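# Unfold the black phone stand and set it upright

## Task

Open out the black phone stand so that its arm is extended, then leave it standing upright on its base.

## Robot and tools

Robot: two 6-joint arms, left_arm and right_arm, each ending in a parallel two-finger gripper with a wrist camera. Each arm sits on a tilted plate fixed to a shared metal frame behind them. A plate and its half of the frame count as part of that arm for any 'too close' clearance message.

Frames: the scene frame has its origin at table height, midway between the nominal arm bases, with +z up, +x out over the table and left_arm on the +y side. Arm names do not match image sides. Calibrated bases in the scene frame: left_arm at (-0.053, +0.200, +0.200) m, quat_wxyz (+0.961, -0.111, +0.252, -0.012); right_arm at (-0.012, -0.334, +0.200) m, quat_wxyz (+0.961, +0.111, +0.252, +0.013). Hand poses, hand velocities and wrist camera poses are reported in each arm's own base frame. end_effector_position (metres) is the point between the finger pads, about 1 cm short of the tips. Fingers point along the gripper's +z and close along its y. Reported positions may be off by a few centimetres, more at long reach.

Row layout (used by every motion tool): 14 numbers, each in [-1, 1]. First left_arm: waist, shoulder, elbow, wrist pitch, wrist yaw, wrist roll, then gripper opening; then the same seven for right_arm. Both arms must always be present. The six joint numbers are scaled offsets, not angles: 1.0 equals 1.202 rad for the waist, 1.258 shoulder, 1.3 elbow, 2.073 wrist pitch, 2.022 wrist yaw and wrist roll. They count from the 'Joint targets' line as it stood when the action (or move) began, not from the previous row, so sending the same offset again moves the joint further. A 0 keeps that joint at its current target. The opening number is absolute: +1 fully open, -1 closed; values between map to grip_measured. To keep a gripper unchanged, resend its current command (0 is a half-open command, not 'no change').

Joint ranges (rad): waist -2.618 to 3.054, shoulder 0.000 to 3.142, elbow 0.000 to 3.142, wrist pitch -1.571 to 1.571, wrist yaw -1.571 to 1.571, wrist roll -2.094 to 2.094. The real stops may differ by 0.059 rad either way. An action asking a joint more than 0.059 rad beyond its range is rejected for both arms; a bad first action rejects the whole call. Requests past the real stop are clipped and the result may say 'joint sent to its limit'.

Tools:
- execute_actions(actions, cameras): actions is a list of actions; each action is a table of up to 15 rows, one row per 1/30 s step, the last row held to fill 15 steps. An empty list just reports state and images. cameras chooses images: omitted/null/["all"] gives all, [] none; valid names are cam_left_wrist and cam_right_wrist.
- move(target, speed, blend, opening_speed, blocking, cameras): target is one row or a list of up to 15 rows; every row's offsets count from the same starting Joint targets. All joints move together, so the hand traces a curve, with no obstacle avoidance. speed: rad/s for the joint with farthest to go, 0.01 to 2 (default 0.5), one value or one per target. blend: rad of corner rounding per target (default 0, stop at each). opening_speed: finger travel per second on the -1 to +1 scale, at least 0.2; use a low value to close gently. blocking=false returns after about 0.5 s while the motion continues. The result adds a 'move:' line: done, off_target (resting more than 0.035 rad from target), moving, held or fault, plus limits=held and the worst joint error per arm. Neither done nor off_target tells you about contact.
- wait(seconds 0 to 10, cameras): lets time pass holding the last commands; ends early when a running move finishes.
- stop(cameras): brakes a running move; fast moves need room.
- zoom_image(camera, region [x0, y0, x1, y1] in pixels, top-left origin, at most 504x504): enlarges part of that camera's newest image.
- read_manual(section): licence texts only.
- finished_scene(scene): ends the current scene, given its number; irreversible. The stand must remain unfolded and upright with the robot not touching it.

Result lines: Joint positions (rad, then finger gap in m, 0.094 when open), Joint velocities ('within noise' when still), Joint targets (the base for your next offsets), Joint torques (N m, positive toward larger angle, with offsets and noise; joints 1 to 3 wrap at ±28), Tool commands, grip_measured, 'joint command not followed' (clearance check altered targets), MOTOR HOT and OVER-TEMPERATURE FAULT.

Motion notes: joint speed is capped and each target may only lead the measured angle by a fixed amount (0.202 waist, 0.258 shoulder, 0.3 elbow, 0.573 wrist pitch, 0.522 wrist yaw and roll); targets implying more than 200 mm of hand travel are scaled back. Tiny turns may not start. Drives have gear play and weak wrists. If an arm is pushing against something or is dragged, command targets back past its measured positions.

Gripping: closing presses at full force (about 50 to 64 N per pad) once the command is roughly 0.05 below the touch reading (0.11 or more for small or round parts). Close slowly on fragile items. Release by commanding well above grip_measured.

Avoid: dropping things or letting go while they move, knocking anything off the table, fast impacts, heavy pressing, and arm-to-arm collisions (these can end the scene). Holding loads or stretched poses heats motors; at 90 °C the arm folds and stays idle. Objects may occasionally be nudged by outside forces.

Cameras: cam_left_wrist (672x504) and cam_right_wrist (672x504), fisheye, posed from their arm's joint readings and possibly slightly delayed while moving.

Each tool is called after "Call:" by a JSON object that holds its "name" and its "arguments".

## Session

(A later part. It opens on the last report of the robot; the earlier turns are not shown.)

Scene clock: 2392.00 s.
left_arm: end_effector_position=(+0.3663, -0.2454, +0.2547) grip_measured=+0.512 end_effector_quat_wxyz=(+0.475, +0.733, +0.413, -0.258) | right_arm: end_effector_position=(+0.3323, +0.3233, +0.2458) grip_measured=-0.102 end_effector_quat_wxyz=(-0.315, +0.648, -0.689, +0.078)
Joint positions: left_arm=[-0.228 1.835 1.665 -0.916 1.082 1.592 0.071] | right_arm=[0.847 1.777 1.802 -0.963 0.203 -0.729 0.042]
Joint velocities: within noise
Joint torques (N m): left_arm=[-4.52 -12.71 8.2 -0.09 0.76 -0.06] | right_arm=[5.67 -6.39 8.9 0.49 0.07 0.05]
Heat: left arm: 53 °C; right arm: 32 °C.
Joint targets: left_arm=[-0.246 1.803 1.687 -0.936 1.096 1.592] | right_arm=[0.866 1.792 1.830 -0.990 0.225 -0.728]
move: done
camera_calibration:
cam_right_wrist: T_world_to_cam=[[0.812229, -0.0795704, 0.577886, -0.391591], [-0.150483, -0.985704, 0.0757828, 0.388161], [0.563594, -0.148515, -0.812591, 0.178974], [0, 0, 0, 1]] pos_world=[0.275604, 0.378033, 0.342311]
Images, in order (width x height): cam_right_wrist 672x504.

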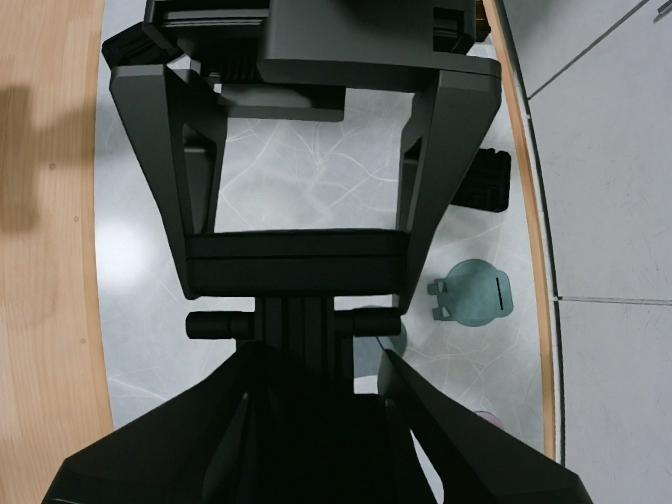

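Call:
{"name": "move", "arguments": {"target": [[0,0,0,0,0,0,-0.2,0,-0.073,0.169,-0.029,-0.0025,-0.011,-0.1],[0,0,0,0,0,0,-0.2,-0.637,-0.232,0.054,-0.005,-0.26,-0.036,0.6],[0,0,0,0,0,0,-0.2,-0.679,-0.312,-0.754,0.511,-0.742,-0.1325,0.6]], "speed": 0.7, "opening_speed": 1}}

Scene clock: 2405.00 s.
left_arm: end_effector_position=(+0.3659, -0.2453, +0.2549) grip_measured=+0.512 end_effector_quat_wxyz=(+0.474, +0.733, +0.414, -0.259) | right_arm: end_effector_position=(+0.3205, +0.1880, +0.2352) grip_measured=+0.598 end_effector_quat_wxyz=(+0.590, -0.603, +0.464, +0.269)
Joint positions: left_arm=[-0.228 1.835 1.666 -0.92 1.082 1.592 0.071] | right_arm=[0.056 1.424 0.856 0.048 -1.247 -0.985 0.075]
Joint velocities: within noise
Joint torques (N m): left_arm=[-4.52 -12.71 8.03 -0.04 0.76 -0.05] | right_arm=[1.06 -8.61 4.71 0.95 -0.88 -0.08]
Heat: left arm: 53 °C; right arm: 33 °C.
Joint targets: left_arm=[-0.246 1.803 1.687 -0.936 1.096 1.592] | right_arm=[0.050 1.399 0.850 0.070 -1.276 -0.996]
move: done
camera_calibration:
cam_left_wrist: T_world_to_cam=[[-0.887165, 0.228231, -0.401059, 0.475485], [0.4338, 0.708834, -0.556212, 0.199089], [0.157339, -0.667432, -0.727859, 0.0835337], [0, 0, 0, 1]] pos_world=[0.322326, -0.193889, 0.362234]
cam_right_wrist: T_world_to_cam=[[0.826118, -0.149897, 0.543194, -0.369732], [0.334634, -0.645081, -0.686943, 0.213802], [0.453374, 0.749267, -0.482753, -0.0541113], [0, 0, 0, 1]] pos_world=[0.25843, 0.123042, 0.321583]

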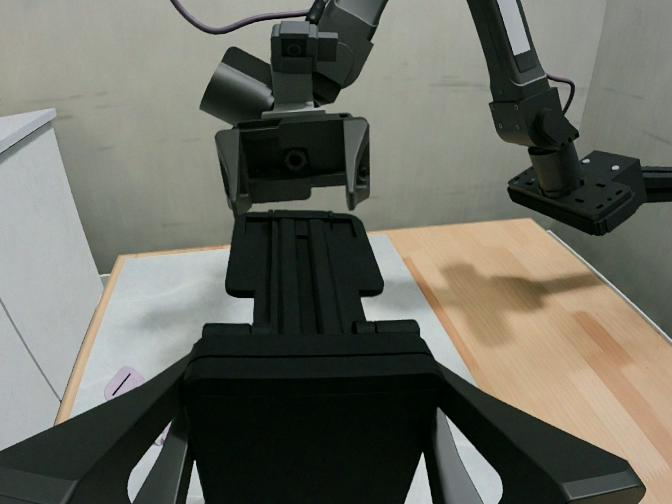

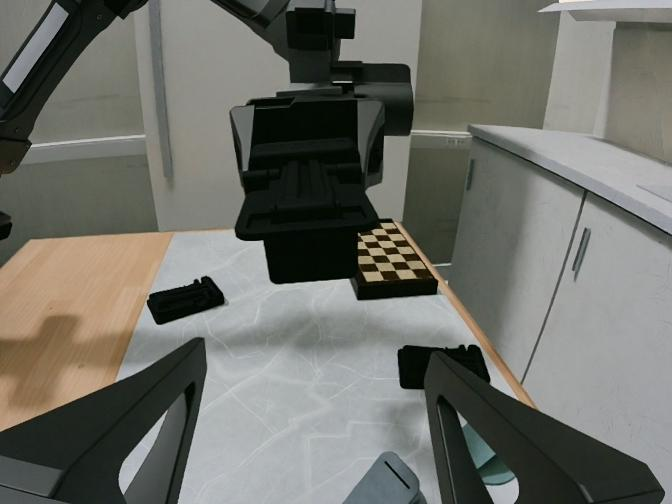

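Call:
{"name": "zoom_image", "arguments": {"camera": "cam_right_wrist", "region": [210, 80, 430, 300]}}

Scaled by 2.291 from the camera's 672x504 image, which has a finer 960x720 frame.

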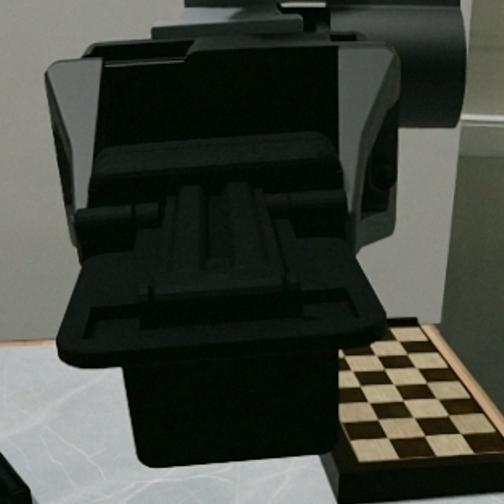

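Call:
{"name": "move", "arguments": {"target": [0,0,0,0,0,0,-0.2,0.13,0.083,0.026,0.101,0.035,0.029,0.7], "speed": 0.3}}

Scene clock: 2439.53 s.
left_arm: end_effector_position=(+0.3659, -0.2453, +0.2549) grip_measured=+0.512 end_effector_quat_wxyz=(+0.474, +0.733, +0.414, -0.259) | right_arm: end_effector_position=(+0.3178, +0.2321, +0.2400) grip_measured=+0.698 end_effector_quat_wxyz=(+0.607, -0.637, +0.397, +0.263)
Joint positions: left_arm=[-0.228 1.835 1.666 -0.92 1.082 1.592 0.071] | right_arm=[0.191 1.485 0.863 0.257 -1.21 -0.948 0.08]
Joint velocities: within noise
Joint torques (N m): left_arm=[-4.51 -12.72 8.03 -0.04 0.77 -0.06] | right_arm=[3.17 -5.57 7.01 1.13 -0.41 0.08]
Heat: left arm: 54 °C; right arm: 35 °C.
Joint targets: left_arm=[-0.246 1.803 1.687 -0.936 1.096 1.592] | right_arm=[0.207 1.504 0.883 0.279 -1.205 -0.937]
move: done
camera_calibration:
cam_left_wrist: T_world_to_cam=[[-0.887165, 0.228231, -0.401059, 0.475485], [0.4338, 0.708834, -0.556212, 0.199089], [0.157339, -0.667432, -0.727859, 0.0835337], [0, 0, 0, 1]] pos_world=[0.322326, -0.193889, 0.362234]
cam_right_wrist: T_world_to_cam=[[0.766211, -0.0791551, 0.637696, -0.383565], [0.474641, -0.599253, -0.644679, 0.181124], [0.433171, 0.796637, -0.421584, -0.102917], [0, 0, 0, 1]] pos_world=[0.252503, 0.160165, 0.317976]

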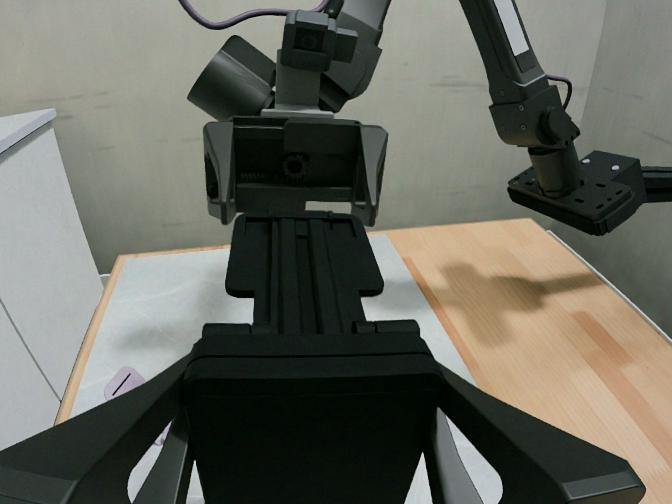

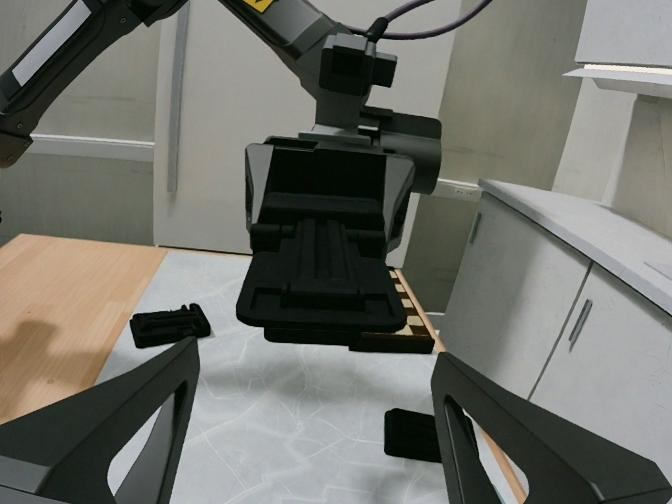

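Call:
{"name": "move", "arguments": {"target": [[0,0,0,0,0,0,-0.2,0.0616,0.0413,0.0169,0.0381,0.0349,0.02,0.7],[0,0,0,0,0,0,-0.2,0.1231,0.0827,0.0338,0.0762,0.0697,0.04,0.7]], "speed": 0.2, "blend": 0.02}}

Scene clock: 2454.90 s.
left_arm: end_effector_position=(+0.3659, -0.2453, +0.2549) grip_measured=+0.512 end_effector_quat_wxyz=(+0.474, +0.733, +0.414, -0.259) | right_arm: end_effector_position=(+0.3287, +0.2815, +0.2335) grip_measured=+0.698 end_effector_quat_wxyz=(+0.610, -0.642, +0.389, +0.253)
Joint positions: left_arm=[-0.228 1.835 1.666 -0.92 1.082 1.592 0.071] | right_arm=[0.336 1.588 0.906 0.415 -1.069 -0.869 0.08]
Joint velocities: within noise
Joint torques (N m): left_arm=[-4.52 -12.71 8.03 -0.04 0.77 -0.06] | right_arm=[3.96 -5.82 7.12 1.26 -0.4 0.08]
Heat: left arm: 54 °C; right arm: 33 °C.
Joint targets: left_arm=[-0.246 1.803 1.687 -0.936 1.096 1.592] | right_arm=[0.355 1.608 0.927 0.437 -1.064 -0.856]
move: done
camera_calibration:
cam_left_wrist: T_world_to_cam=[[-0.887165, 0.228231, -0.401059, 0.475485], [0.4338, 0.708834, -0.556212, 0.199089], [0.157339, -0.667432, -0.727859, 0.0835337], [0, 0, 0, 1]] pos_world=[0.322326, -0.193889, 0.362234]
cam_right_wrist: T_world_to_cam=[[0.748321, -0.0748928, 0.659095, -0.384198], [0.493081, -0.601839, -0.62822, 0.192137], [0.443718, 0.795098, -0.413441, -0.154619], [0, 0, 0, 1]] pos_world=[0.261372, 0.209799, 0.310002]

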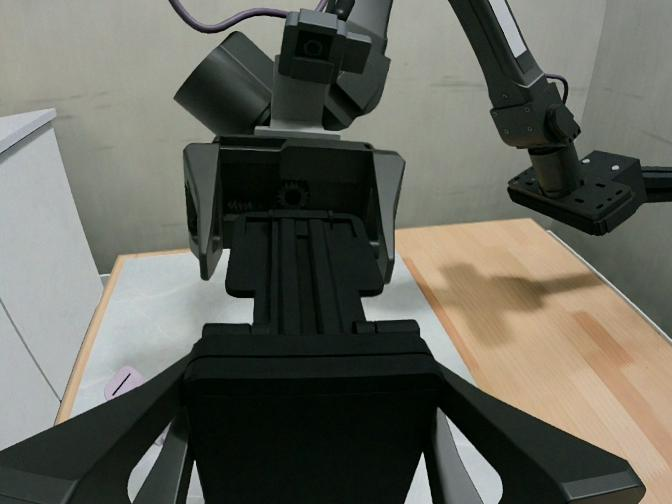

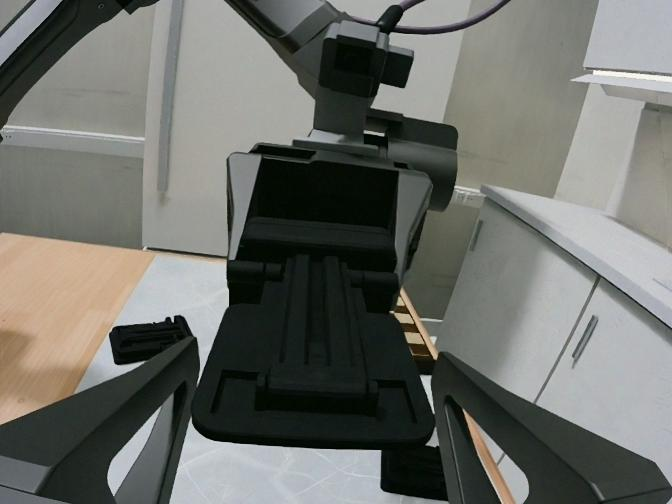

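Call:
{"name": "zoom_image", "arguments": {"camera": "cam_right_wrist", "region": [190, 240, 440, 450]}}

Scaled by 2.016 from the camera's 672x504 image, which has a finer 960x720 frame.

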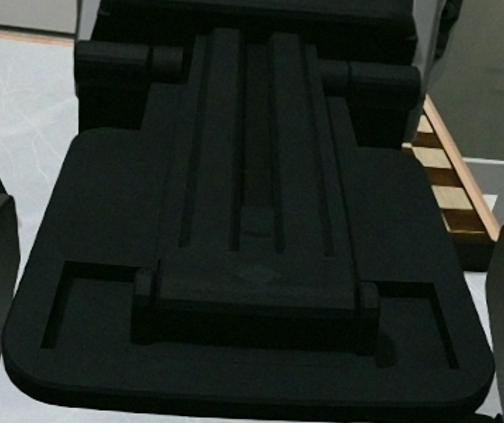

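Call:
{"name": "move", "arguments": {"target": [0,0,0,0,0,0,-0.5,0,0,0,0,0,0,-0.5], "opening_speed": 0.6}}

Scene clock: 2469.40 s.
left_arm: end_effector_position=(+0.3665, -0.2455, +0.2556) grip_measured=+0.512 end_effector_quat_wxyz=(+0.475, +0.733, +0.413, -0.258) | right_arm: end_effector_position=(+0.3287, +0.2815, +0.2335) grip_measured=+0.330 end_effector_quat_wxyz=(+0.610, -0.642, +0.389, +0.254)
Joint positions: left_arm=[-0.228 1.835 1.668 -0.917 1.082 1.591 0.071] | right_arm=[0.336 1.588 0.906 0.415 -1.069 -0.867 0.062]
Joint velocities: within noise
Joint torques (N m): left_arm=[-4.51 -12.74 7.87 -0.07 0.77 -0.05] | right_arm=[3.95 -5.81 7.1 1.26 -0.38 0.08]
Heat: left arm: 54 °C; right arm: 33 °C.
Joint targets: left_arm=[-0.246 1.803 1.687 -0.936 1.096 1.592] | right_arm=[0.355 1.608 0.927 0.437 -1.064 -0.856]
move: done
camera_calibration:
cam_left_wrist: T_world_to_cam=[[-0.886067, 0.22724, -0.404039, 0.476437], [0.435065, 0.708522, -0.555622, 0.198638], [0.160011, -0.668101, -0.726662, 0.0824222], [0, 0, 0, 1]] pos_world=[0.322547, -0.193938, 0.36276]
cam_right_wrist: T_world_to_cam=[[0.749297, -0.0751893, 0.657951, -0.384168], [0.492018, -0.601792, -0.629098, 0.192678], [0.443251, 0.795106, -0.413926, -0.154354], [0, 0, 0, 1]] pos_world=[0.261473, 0.209794, 0.310086]

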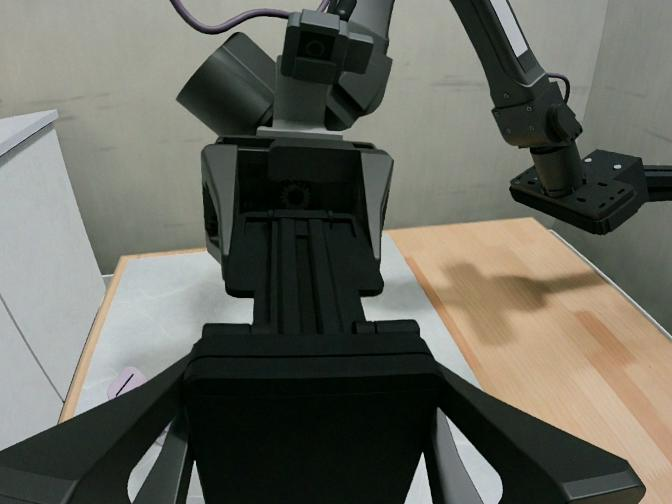

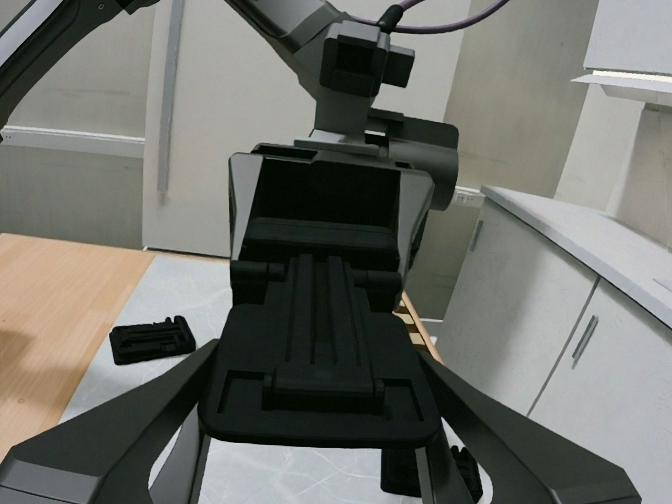

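Call:
{"name": "move", "arguments": {"target": [0.023,0.005,0.025,-0.037,0.006,0.028,-0.5,-0.029,-0.017,-0.007,-0.017,-0.016,-0.012,-0.5], "speed": 0.12, "cameras": ["cam_right_wrist"]}}

Call:
{"name": "move", "arguments": {"target": [0.012,0.0025,0.0125,-0.018,0.003,0.014,-0.5,-0.029,-0.017,-0.007,-0.017,-0.016,-0.012,-0.5], "speed": 0.12, "cameras": ["cam_right_wrist"]}}

Scene clock: 2477.63 s.
left_arm: end_effector_position=(+0.3640, -0.2444, +0.2576) grip_measured=+0.512 end_effector_quat_wxyz=(+0.472, +0.739, +0.408, -0.254) | right_arm: end_effector_position=(+0.3267, +0.2823, +0.2339) grip_measured=+0.329 end_effector_quat_wxyz=(+0.611, -0.646, +0.381, +0.253)
Joint positions: left_arm=[-0.228 1.835 1.685 -0.954 1.076 1.625 0.071] | right_arm=[0.338 1.588 0.906 0.415 -1.078 -0.882 0.062]
Joint velocities: within noise
Joint torques (N m): left_arm=[-2 -12.22 9.28 -0.37 0.97 0.23] | right_arm=[1.26 -7.31 6.28 0.92 -0.64 -0.03]
Heat: left arm: 54 °C; right arm: 33 °C.
Joint targets: left_arm=[-0.218 1.809 1.720 -1.012 1.109 1.648] | right_arm=[0.320 1.586 0.918 0.402 -1.096 -0.880]
move: off_target (left_arm); left_arm: the wrist pitch is farthest, 0.059 rad from its target
camera_calibration:
cam_right_wrist: T_world_to_cam=[[0.740715, -0.0660492, 0.668565, -0.385117], [0.508325, -0.595564, -0.62202, 0.185633], [0.439257, 0.800588, -0.407569, -0.155659], [0, 0, 0, 1]] pos_world=[0.259274, 0.209738, 0.309501]
Images, in order (width x height): cam_right_wrist 672x504.

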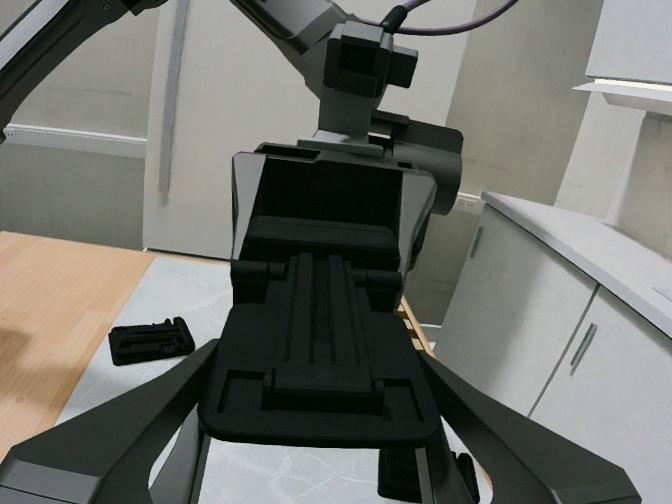

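Scene clock: 2478.50 s.
left_arm: end_effector_position=(+0.3624, -0.2437, +0.2590) grip_measured=+0.512 end_effector_quat_wxyz=(+0.472, +0.744, +0.401, -0.250) | right_arm: end_effector_position=(+0.3257, +0.2824, +0.2341) grip_measured=+0.329 end_effector_quat_wxyz=(+0.614, -0.651, +0.372, +0.249)
Joint positions: left_arm=[-0.228 1.835 1.696 -0.977 1.073 1.654 0.071] | right_arm=[0.338 1.588 0.906 0.415 -1.084 -0.904 0.062]
Joint velocities: within noise
Joint torques (N m): left_arm=[-0.73 -11.97 9.89 -0.53 1.06 0.22] | right_arm=[-0.9 -8.95 5.46 0.6 -0.95 -0.05]
Heat: left arm: 54 °C; right arm: 33 °C.
Joint targets: left_arm=[-0.204 1.813 1.736 -1.050 1.115 1.677] | right_arm=[0.285 1.565 0.909 0.366 -1.129 -0.905]
move: off_target (left_arm, right_arm); left_arm: the wrist pitch is farthest, 0.072 rad from its target; right_arm: the waist is farthest, 0.053 rad from its target
camera_calibration:
cam_right_wrist: T_world_to_cam=[[0.72734, -0.0588083, 0.683752, -0.385743], [0.526102, -0.591979, -0.610555, 0.176943], [0.440673, 0.803805, -0.399631, -0.158465], [0, 0, 0, 1]] pos_world=[0.257307, 0.209436, 0.308459]
Images, in order (width x height): cam_right_wrist 672x504.

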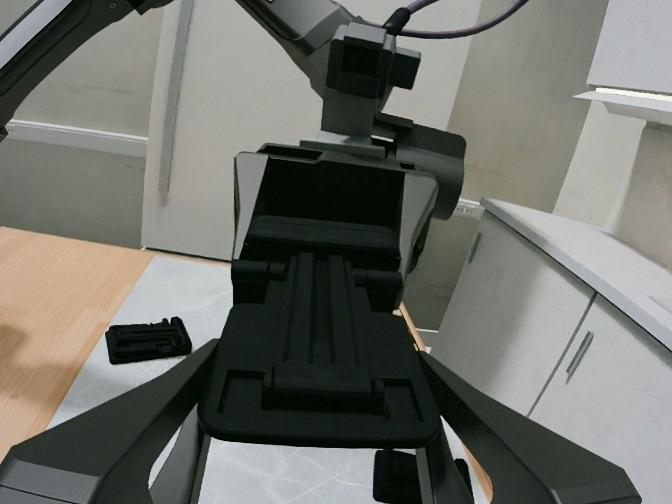

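Call:
{"name": "move", "arguments": {"target": [0.03,0.004,0.02,-0.02,0.003,0.01,-0.5,-0.04,-0.02,0.0,-0.005,-0.008,0,-0.5], "speed": 0.12, "cameras": ["cam_right_wrist"]}}

Call:
{"name": "move", "arguments": {"target": [0.03,0.004,0.02,-0.02,0.003,0.01,-0.5,-0.04,-0.02,0.0,-0.005,-0.008,0,-0.5], "speed": 0.12, "cameras": ["cam_right_wrist"]}}

Scene clock: 2484.97 s.
left_arm: end_effector_position=(+0.3612, -0.2450, +0.2622) grip_measured=+0.512 end_effector_quat_wxyz=(+0.472, +0.748, +0.396, -0.247) | right_arm: end_effector_position=(+0.3245, +0.2810, +0.2369) grip_measured=+0.329 end_effector_quat_wxyz=(+0.616, -0.652, +0.366, +0.248)
Joint positions: left_arm=[-0.232 1.835 1.711 -0.992 1.068 1.664 0.071] | right_arm=[0.333 1.582 0.906 0.415 -1.095 -0.909 0.062]
Joint velocities: within noise
Joint torques (N m): left_arm=[2.26 -11.58 11 -0.75 1.19 0.33] | right_arm=[-4.49 -10.45 5.49 0.51 -1.02 -0.01]
Heat: left arm: 54 °C; right arm: 35 °C.
Joint targets: left_arm=[-0.168 1.818 1.762 -1.091 1.121 1.697] | right_arm=[0.237 1.540 0.909 0.356 -1.145 -0.905]
move: off_target (left_arm, right_arm); left_arm: the wrist pitch is farthest, 0.099 rad from its target; right_arm: the waist is farthest, 0.096 rad from its target
camera_calibration:
cam_right_wrist: T_world_to_cam=[[0.721248, -0.0570247, 0.690325, -0.386919], [0.535552, -0.586146, -0.607961, 0.173108], [0.4393, 0.808196, -0.392217, -0.158212], [0, 0, 0, 1]] pos_world=[0.255859, 0.207269, 0.31029]
Images, in order (width x height): cam_right_wrist 672x504.

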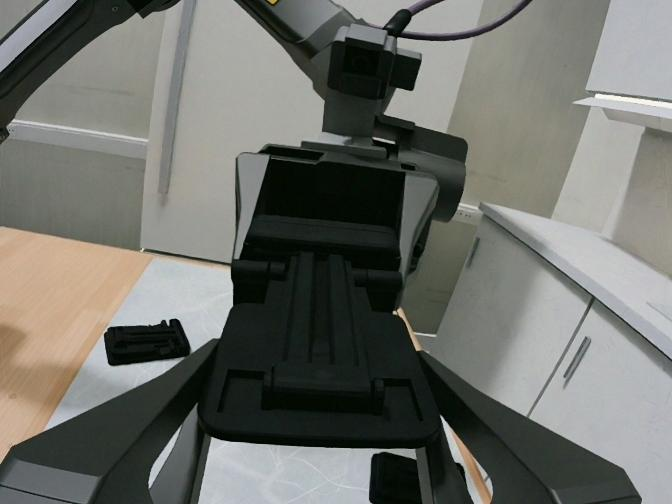

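Scene clock: 2485.73 s.
left_arm: end_effector_position=(+0.3628, -0.2455, +0.2619) grip_measured=+0.512 end_effector_quat_wxyz=(+0.470, +0.750, +0.393, -0.248) | right_arm: end_effector_position=(+0.3253, +0.2790, +0.2382) grip_measured=+0.329 end_effector_quat_wxyz=(+0.618, -0.652, +0.365, +0.246)
Joint positions: left_arm=[-0.232 1.851 1.732 -1.012 1.07 1.68 0.071] | right_arm=[0.327 1.579 0.906 0.415 -1.098 -0.912 0.062]
Joint velocities: within noise
Joint torques (N m): left_arm=[5.71 -12.42 11.41 -0.98 1.24 0.36] | right_arm=[-7.91 -12.15 5.49 0.41 -1.16 0.03]
Heat: left arm: 54 °C; right arm: 35 °C.
Joint targets: left_arm=[-0.132 1.823 1.788 -1.133 1.127 1.717] | right_arm=[0.189 1.515 0.909 0.346 -1.161 -0.905]
move: off_target (left_arm, right_arm); left_arm: the wrist pitch is farthest, 0.120 rad from its target; right_arm: the waist is farthest, 0.138 rad from its target
camera_calibration:
cam_right_wrist: T_world_to_cam=[[0.71716, -0.0599753, 0.694323, -0.387332], [0.537343, -0.58684, -0.605708, 0.171321], [0.443784, 0.807479, -0.388631, -0.158555], [0, 0, 0, 1]] pos_world=[0.256085, 0.205337, 0.311085]
Images, in order (width x height): cam_right_wrist 672x504.

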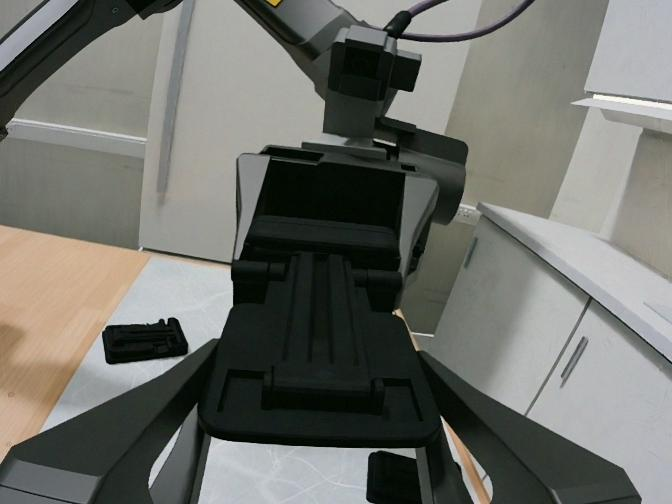

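Call:
{"name": "move", "arguments": {"target": [0.03,0.004,0.015,0,0.003,0,-0.5,-0.04,-0.01,0.0,0,0,0,-0.5], "speed": 0.12, "cameras": ["cam_right_wrist"]}}

Scene clock: 2490.07 s.
left_arm: end_effector_position=(+0.3656, -0.2471, +0.2607) grip_measured=+0.512 end_effector_quat_wxyz=(+0.472, +0.748, +0.392, -0.253) | right_arm: end_effector_position=(+0.3273, +0.2750, +0.2381) grip_measured=+0.328 end_effector_quat_wxyz=(+0.618, -0.650, +0.368, +0.244)
Joint positions: left_arm=[-0.232 1.868 1.745 -1.012 1.081 1.681 0.071] | right_arm=[0.315 1.577 0.906 0.409 -1.104 -0.915 0.062]
Joint velocities: within noise
Joint torques (N m): left_arm=[9.14 -13.45 12.07 -0.98 1.19 0.36] | right_arm=[-10.95 -12.93 5.49 0.47 -1.11 0.05]
Heat: left arm: 56 °C; right arm: 35 °C.
Joint targets: left_arm=[-0.096 1.828 1.808 -1.133 1.133 1.717] | right_arm=[0.141 1.502 0.909 0.346 -1.161 -0.905]
move: off_target (left_arm, right_arm); left_arm: the waist is farthest, 0.136 rad from its target; right_arm: the waist is farthest, 0.174 rad from its target
camera_calibration:
cam_right_wrist: T_world_to_cam=[[0.718069, -0.0640171, 0.693021, -0.387797], [0.532702, -0.590263, -0.60648, 0.170552], [0.44789, 0.804668, -0.389748, -0.156548], [0, 0, 0, 1]] pos_world=[0.257728, 0.201814, 0.311173]
Images, in order (width x height): cam_right_wrist 672x504.

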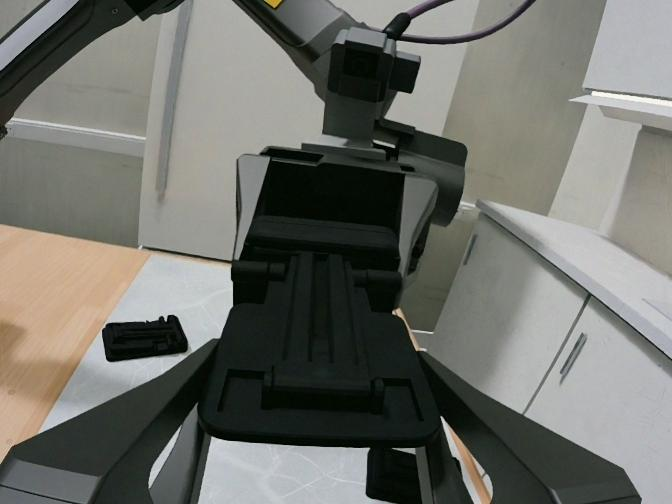

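Call:
{"name": "move", "arguments": {"target": [0.03,0.004,0.015,0,0.003,0,-0.5,-0.04,-0.01,0.0,0,0,0,-0.5], "speed": 0.12, "cameras": ["cam_right_wrist"]}}

Scene clock: 2494.23 s.
left_arm: end_effector_position=(+0.3795, -0.2184, +0.2729) grip_measured=+0.507 end_effector_quat_wxyz=(+0.486, +0.731, +0.414, -0.242) | right_arm: end_effector_position=(+0.3363, +0.2417, +0.2477) grip_measured=+0.328 end_effector_quat_wxyz=(+0.625, -0.638, +0.380, +0.241)
Joint positions: left_arm=[-0.153 1.868 1.783 -1.061 1.104 1.695 0.071] | right_arm=[0.212 1.545 0.906 0.37 -1.176 -0.915 0.062]
Joint velocities: within noise
Joint torques (N m): left_arm=[5.34 -13.34 10.3 -0.57 1 0.19] | right_arm=[-6.82 -11.54 5.55 0.77 -0.26 0.06]
Heat: left arm: 57 °C; right arm: 37 °C.
Joint targets: left_arm=[-0.060 1.833 1.827 -1.133 1.139 1.717] | right_arm=[0.092 1.489 0.909 0.346 -1.161 -0.905]
move: off_target (left_arm, right_arm); left_arm: the waist is farthest, 0.093 rad from its target; right_arm: the waist is farthest, 0.119 rad from its target
camera_calibration:
cam_right_wrist: T_world_to_cam=[[0.722824, -0.0994193, 0.683843, -0.393791], [0.50632, -0.597274, -0.622016, 0.166311], [0.470282, 0.795851, -0.381386, -0.137529], [0, 0, 0, 1]] pos_world=[0.265113, 0.169635, 0.320288]
Images, in order (width x height): cam_right_wrist 672x504.

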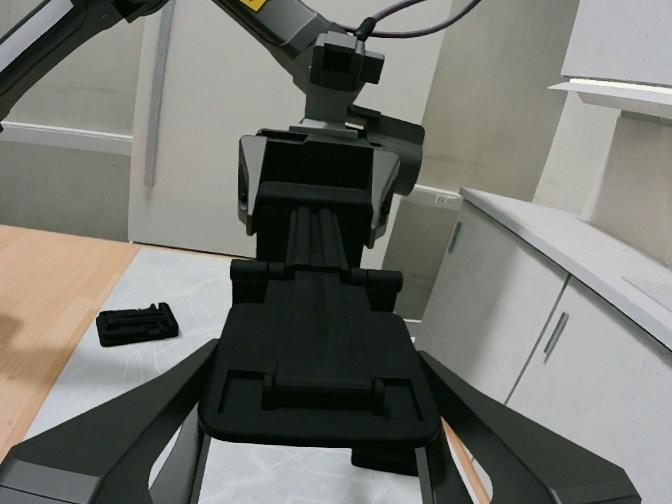

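Call:
{"name": "zoom_image", "arguments": {"camera": "cam_right_wrist", "region": [190, 120, 440, 450]}}

Scaled by 1.527 from the camera's 672x504 image, which has a finer 960x720 frame.

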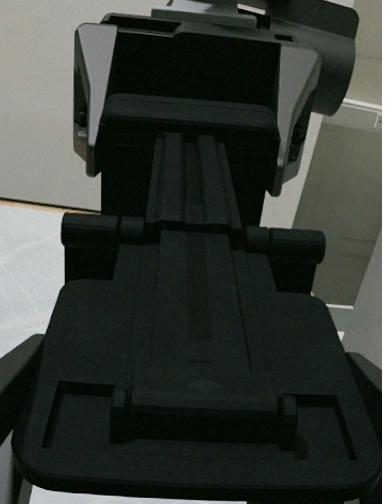

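Call:
{"name": "execute_actions", "arguments": {"actions": []}}

Call:
{"name": "zoom_image", "arguments": {"camera": "cam_left_wrist", "region": [140, 180, 480, 504]}}

Scene clock: 2505.17 s.
left_arm: end_effector_position=(+0.3795, -0.2184, +0.2729) grip_measured=+0.507 end_effector_quat_wxyz=(+0.486, +0.731, +0.413, -0.242) | right_arm: end_effector_position=(+0.3360, +0.2418, +0.2477) grip_measured=+0.328 end_effector_quat_wxyz=(+0.625, -0.638, +0.380, +0.241)
Joint positions: left_arm=[-0.153 1.868 1.783 -1.061 1.104 1.697 0.071] | right_arm=[0.212 1.545 0.906 0.37 -1.177 -0.915 0.062]
Joint velocities: left_arm=[within noise] | right_arm=[-0.027 -0.022 -0.002 -0.154 -0.022 -0.037 0]
Joint torques (N m): left_arm=[5.34 -13.34 10.32 -0.57 1 0.19] | right_arm=[-6.82 -11.54 5.55 0.77 -0.26 0.06]
Heat: left arm: 60 °C; right arm: 36 °C.
Joint targets: left_arm=[-0.060 1.833 1.827 -1.133 1.139 1.717] | right_arm=[0.092 1.489 0.909 0.346 -1.161 -0.905]
Tool commands: left_gripper/opening=-0.5 right_gripper/opening=-0.5
camera_calibration:
cam_left_wrist: T_world_to_cam=[[-0.877245, 0.206125, -0.433536, 0.488969], [0.437236, 0.715888, -0.544361, 0.181101], [0.198157, -0.667095, -0.718135, 0.0944518], [0, 0, 0, 1]] pos_world=[0.331045, -0.167428, 0.378399]
cam_right_wrist: T_world_to_cam=[[0.723029, -0.0986223, 0.683741, -0.393881], [0.507149, -0.596277, -0.622297, 0.166065], [0.469072, 0.796698, -0.381109, -0.137289], [0, 0, 0, 1]] pos_world=[0.264966, 0.169553, 0.320332]

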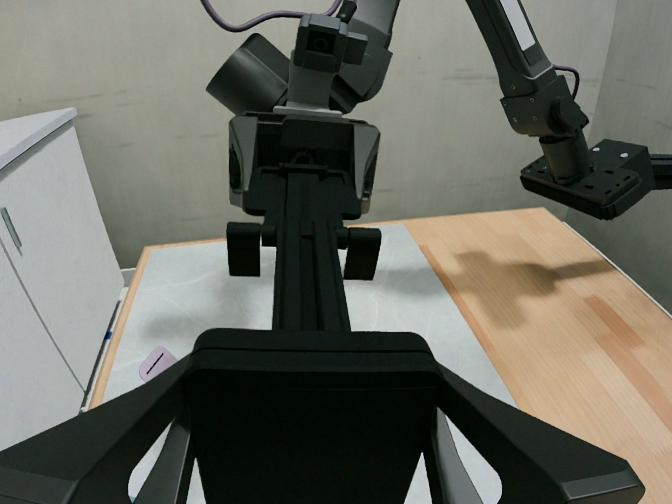

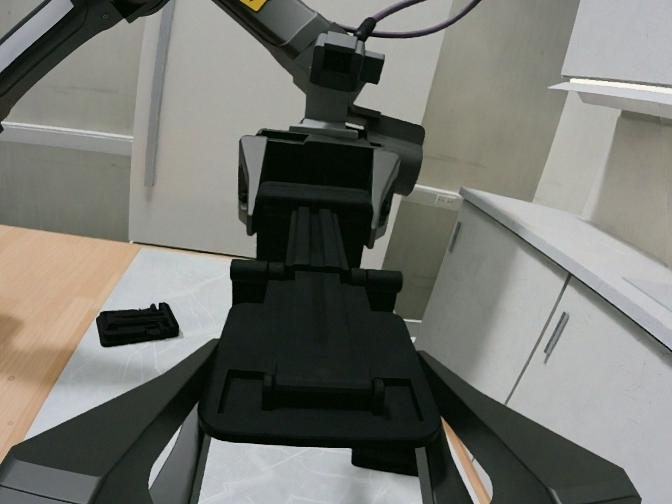

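Scaled by 1.482 from the camera's 672x504 image, which has a finer 960x720 frame.

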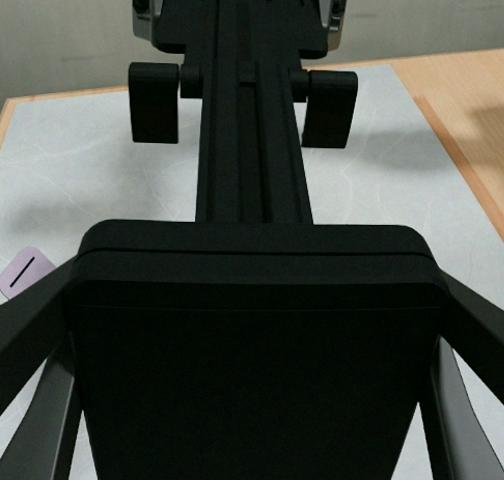

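Call:
{"name": "move", "arguments": {"target": [0.02,0.0,0.01,0,0,0,-0.5,-0.03,-0.01,0.0,0,0,0,-0.5], "speed": 0.12, "cameras": ["cam_left_wrist"]}}

Scene clock: 2513.07 s.
left_arm: end_effector_position=(+0.3794, -0.2190, +0.2734) grip_measured=+0.506 end_effector_quat_wxyz=(+0.486, +0.732, +0.412, -0.242) | right_arm: end_effector_position=(+0.3363, +0.2402, +0.2480) grip_measured=+0.328 end_effector_quat_wxyz=(+0.625, -0.637, +0.381, +0.241)
Joint positions: left_arm=[-0.154 1.868 1.784 -1.061 1.104 1.697 0.071] | right_arm=[0.207 1.544 0.906 0.367 -1.181 -0.915 0.062]
Joint velocities: within noise
Joint torques (N m): left_arm=[7.66 -13.35 11.4 -0.57 1 0.19] | right_arm=[-9.4 -12.33 5.55 0.8 -0.22 0.05]
Heat: left arm: 61 °C; right arm: 36 °C.
Joint targets: left_arm=[-0.036 1.833 1.840 -1.133 1.139 1.717] | right_arm=[0.056 1.477 0.909 0.346 -1.161 -0.905]
move: off_target (left_arm, right_arm); left_arm: the waist is farthest, 0.118 rad from its target; right_arm: the waist is farthest, 0.151 rad from its target
camera_calibration:
cam_left_wrist: T_world_to_cam=[[-0.87627, 0.207368, -0.434914, 0.489415], [0.439158, 0.715089, -0.543864, 0.180835], [0.198222, -0.667568, -0.717678, 0.0941751], [0, 0, 0, 1]] pos_world=[0.330777, -0.167934, 0.378791]
Images, in order (width x height): cam_left_wrist 672x504.

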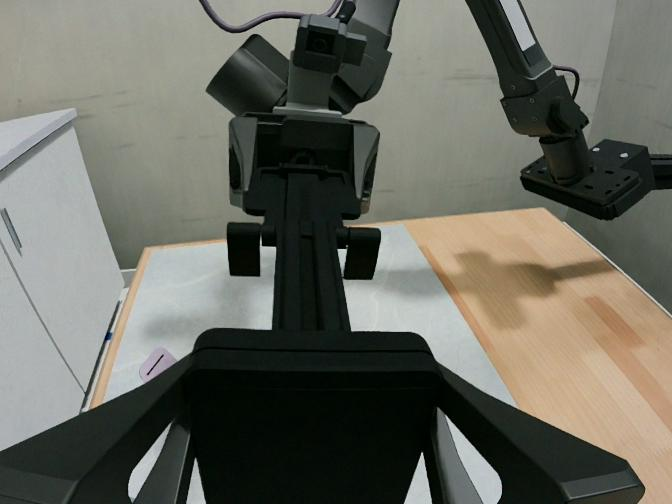

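Call:
{"name": "move", "arguments": {"target": [-0.113,0,-0.031,0.024,-0.01,-0.008,-0.5,0.141,0.069,0.013,0.021,-0.007,0,-0.5], "speed": 0.2}}

Scene clock: 2521.20 s.
left_arm: end_effector_position=(+0.3776, -0.2215, +0.2726) grip_measured=+0.506 end_effector_quat_wxyz=(+0.483, +0.734, +0.411, -0.243) | right_arm: end_effector_position=(+0.3329, +0.2444, +0.2486) grip_measured=+0.328 end_effector_quat_wxyz=(+0.624, -0.640, +0.376, +0.245)
Joint positions: left_arm=[-0.162 1.868 1.784 -1.064 1.099 1.697 0.071] | right_arm=[0.22 1.542 0.906 0.367 -1.182 -0.915 0.062]
Joint velocities: within noise
Joint torques (N m): left_arm=[-3.47 -13.33 7.49 -0.12 0.82 0] | right_arm=[2.58 -5.79 7.09 1.2 -0.36 0.05]
Heat: left arm: 61 °C; right arm: 39 °C.
Joint targets: left_arm=[-0.172 1.833 1.800 -1.083 1.119 1.701] | right_arm=[0.226 1.564 0.926 0.389 -1.175 -0.905]
move: done
camera_calibration:
cam_left_wrist: T_world_to_cam=[[-0.876079, 0.214431, -0.431862, 0.488691], [0.442, 0.715054, -0.541602, 0.181241], [0.192669, -0.66537, -0.721223, 0.0957765], [0, 0, 0, 1]] pos_world=[0.329571, -0.17066, 0.378284]
cam_right_wrist: T_world_to_cam=[[0.724354, -0.0906762, 0.683439, -0.394269], [0.514164, -0.589351, -0.623138, 0.16595], [0.45929, 0.802772, -0.380277, -0.135984], [0, 0, 0, 1]] pos_world=[0.262721, 0.171216, 0.321157]

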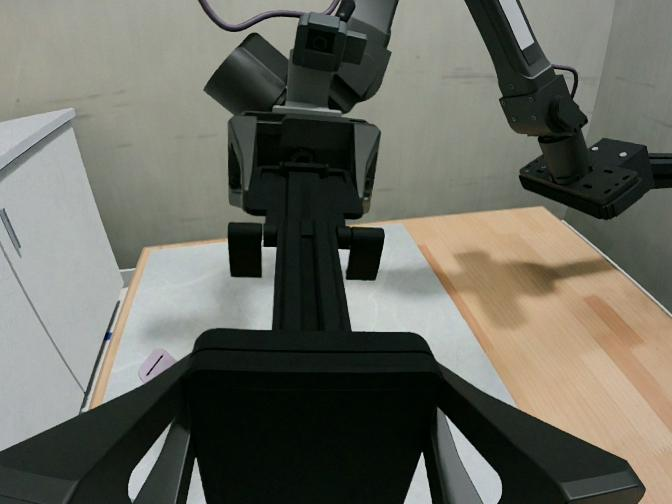

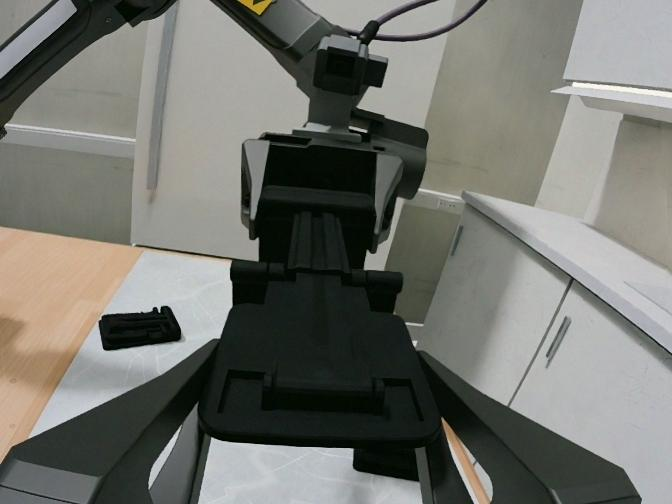

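Call:
{"name": "move", "arguments": {"target": [0,0,0,0,0,0,0.75,0,0,0,0,0,0,-1], "opening_speed": 0.4}}

Scene clock: 2632.50 s.
left_arm: end_effector_position=(+0.3766, -0.2213, +0.2721) grip_measured=+0.748 end_effector_quat_wxyz=(+0.481, +0.733, +0.413, -0.246) | right_arm: end_effector_position=(+0.3361, +0.2439, +0.2468) grip_measured=+0.328 end_effector_quat_wxyz=(+0.624, -0.638, +0.382, +0.240)
Joint positions: left_arm=[-0.162 1.868 1.784 -1.072 1.099 1.697 0.082] | right_arm=[0.22 1.545 0.906 0.367 -1.165 -0.915 0.062]
Joint velocities: within noise
Joint torques (N m): left_arm=[-3.47 -13.33 7.47 -0.11 0.82 0] | right_arm=[2.59 -6.01 7.08 1.21 -0.55 0.05]
Heat: left arm: 63 °C; right arm: 34 °C.
Joint targets: left_arm=[-0.172 1.833 1.800 -1.083 1.119 1.701] | right_arm=[0.226 1.564 0.926 0.389 -1.175 -0.905]
move: done
camera_calibration:
cam_left_wrist: T_world_to_cam=[[-0.879322, 0.21496, -0.424953, 0.486992], [0.437891, 0.715725, -0.544049, 0.183687], [0.187201, -0.664477, -0.723482, 0.0986233], [0, 0, 0, 1]] pos_world=[0.329325, -0.17062, 0.378236]
cam_right_wrist: T_world_to_cam=[[0.724186, -0.0989958, 0.682462, -0.393077], [0.503235, -0.600775, -0.621148, 0.168824], [0.471497, 0.793265, -0.385255, -0.138358], [0, 0, 0, 1]] pos_world=[0.264939, 0.172267, 0.319822]

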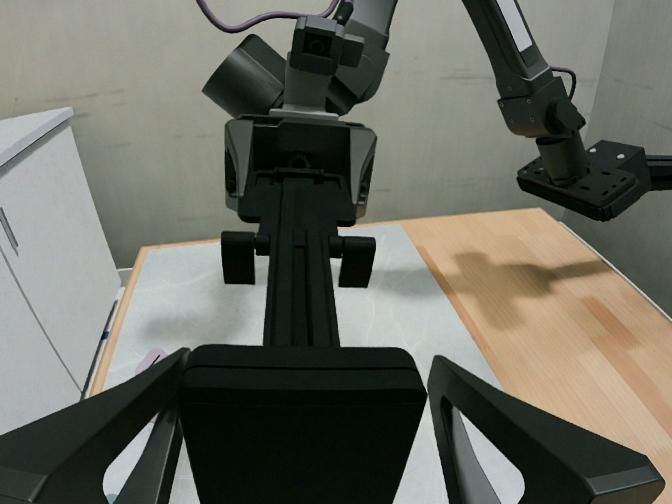

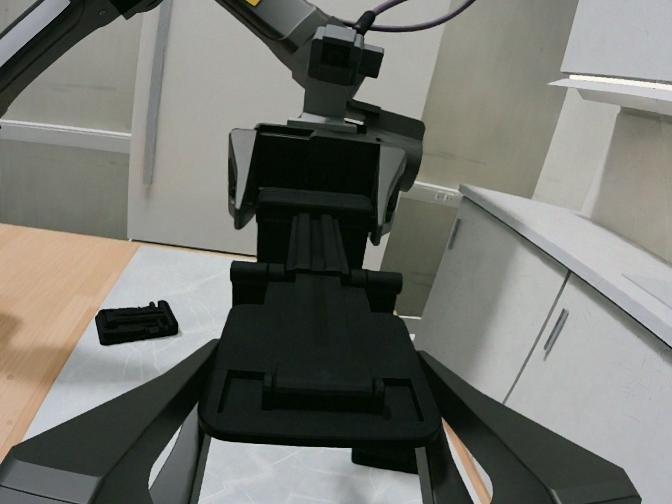

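Call:
{"name": "move", "arguments": {"target": [[0.084,0.017,0.09,-0.134,0.022,0.1,1,0,0,0,0,0,0,-1],[0.334,0.0,0.09,-0.134,-0.1,0.1,1,0,0,0,0,0,0,-1]], "speed": 0.5, "blend": 0.03}}

Scene clock: 2640.13 s.
left_arm: end_effector_position=(+0.4080, -0.0447, +0.2644) grip_measured=+0.998 end_effector_quat_wxyz=(+0.439, +0.692, +0.561, -0.112) | right_arm: end_effector_position=(+0.3361, +0.2439, +0.2468) grip_measured=+0.328 end_effector_quat_wxyz=(+0.624, -0.638, +0.382, +0.240)
Joint positions: left_arm=[0.24 1.868 1.893 -1.341 0.916 1.893 0.094] | right_arm=[0.22 1.545 0.906 0.367 -1.165 -0.915 0.062]
Joint velocities: within noise
Joint torques (N m): left_arm=[-1.66 -13.91 8.17 -0.45 0.49 0.08] | right_arm=[2.58 -6.01 7.08 1.21 -0.55 0.06]
Heat: left arm: 63 °C; right arm: 34 °C.
Joint targets: left_arm=[0.230 1.833 1.917 -1.361 0.916 1.903] | right_arm=[0.226 1.564 0.926 0.389 -1.175 -0.905]
move: done
camera_calibration:
cam_left_wrist: T_world_to_cam=[[-0.914179, -0.0265977, -0.404437, 0.471441], [0.13805, 0.917747, -0.3724, 0.125293], [0.381076, -0.396273, -0.835314, 0.167021], [0, 0, 0, 1]] pos_world=[0.350038, -0.0362623, 0.376842]
cam_right_wrist: T_world_to_cam=[[0.724186, -0.0989958, 0.682462, -0.393077], [0.503235, -0.600775, -0.621148, 0.168824], [0.471497, 0.793265, -0.385255, -0.138358], [0, 0, 0, 1]] pos_world=[0.264939, 0.172267, 0.319822]

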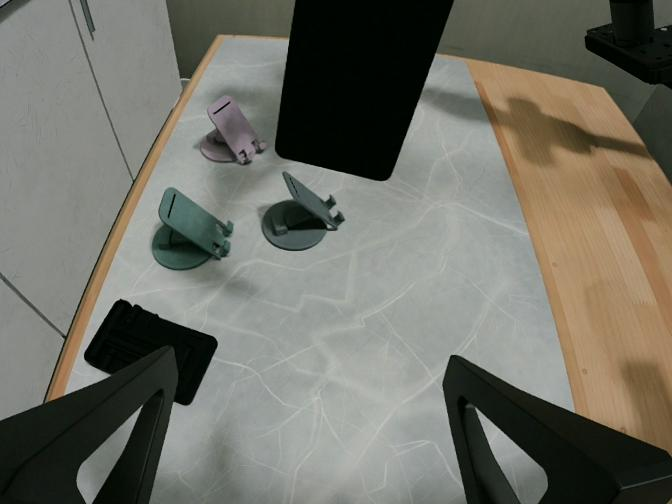

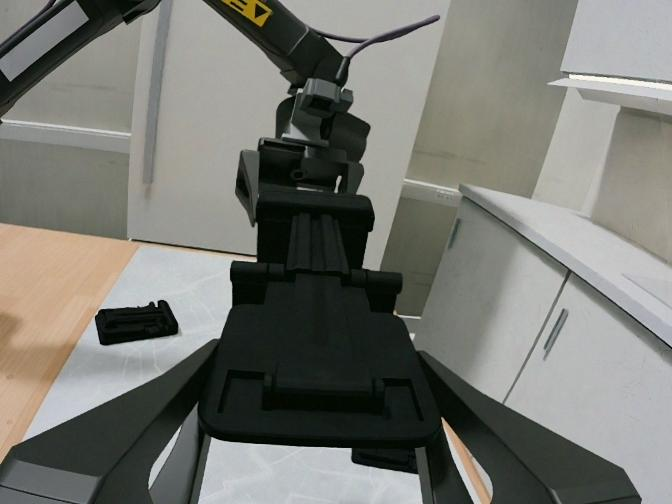

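Call:
{"name": "move", "arguments": {"target": [[0,0,0,0,0,0,1,0.273,-0.191,0.169,-0.462,0.443,-0.042,-0.5],[0,0,0,0,0,0,1,0.44,0.2075,0.469,-0.6775,0.82,0.0816,-0.5]], "speed": 0.4, "blend": 0.05}}

Scene clock: 2699.17 s.
left_arm: end_effector_position=(+0.4080, -0.0447, +0.2644) grip_measured=+0.998 end_effector_quat_wxyz=(+0.439, +0.692, +0.561, -0.112) | right_arm: end_effector_position=(+0.3494, +0.2029, +0.1399) grip_measured=+0.328 end_effector_quat_wxyz=(+0.130, -0.625, +0.733, -0.237)
Joint positions: left_arm=[0.24 1.868 1.893 -1.341 0.916 1.893 0.094] | right_arm=[0.729 1.809 1.507 -0.995 0.481 -0.751 0.062]
Joint velocities: within noise
Joint torques (N m): left_arm=[-1.65 -13.93 8.17 -0.44 0.5 0.07] | right_arm=[6 -6.52 8.08 -0.01 0.06 0.05]
Heat: left arm: 65 °C; right arm: 34 °C.
Joint targets: left_arm=[0.230 1.833 1.917 -1.361 0.916 1.903] | right_arm=[0.755 1.825 1.536 -1.015 0.483 -0.740]
move: done
camera_calibration:
cam_left_wrist: T_world_to_cam=[[-0.914179, -0.0265977, -0.404437, 0.471441], [0.13805, 0.917747, -0.3724, 0.125293], [0.381076, -0.396273, -0.835314, 0.167021], [0, 0, 0, 1]] pos_world=[0.350038, -0.0362623, 0.376842]
cam_right_wrist: T_world_to_cam=[[0.842998, -0.0139289, 0.537736, -0.372381], [-0.330342, -0.802358, 0.497088, 0.246833], [0.424533, -0.596681, -0.680987, 0.186526], [0, 0, 0, 1]] pos_world=[0.316269, 0.304158, 0.204567]

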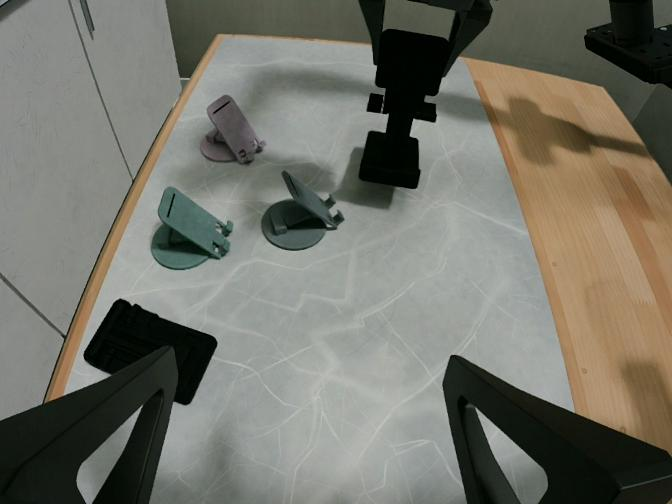

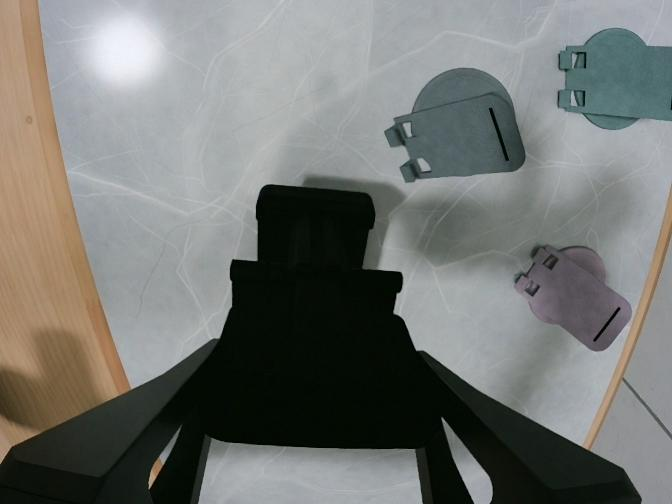

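Call:
{"name": "zoom_image", "arguments": {"camera": "cam_left_wrist", "region": [320, 0, 520, 220]}}

Scaled by 2.291 from the camera's 672x504 image, which has a finer 960x720 frame.

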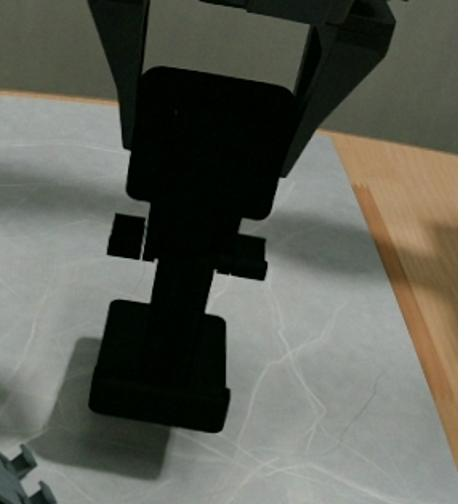

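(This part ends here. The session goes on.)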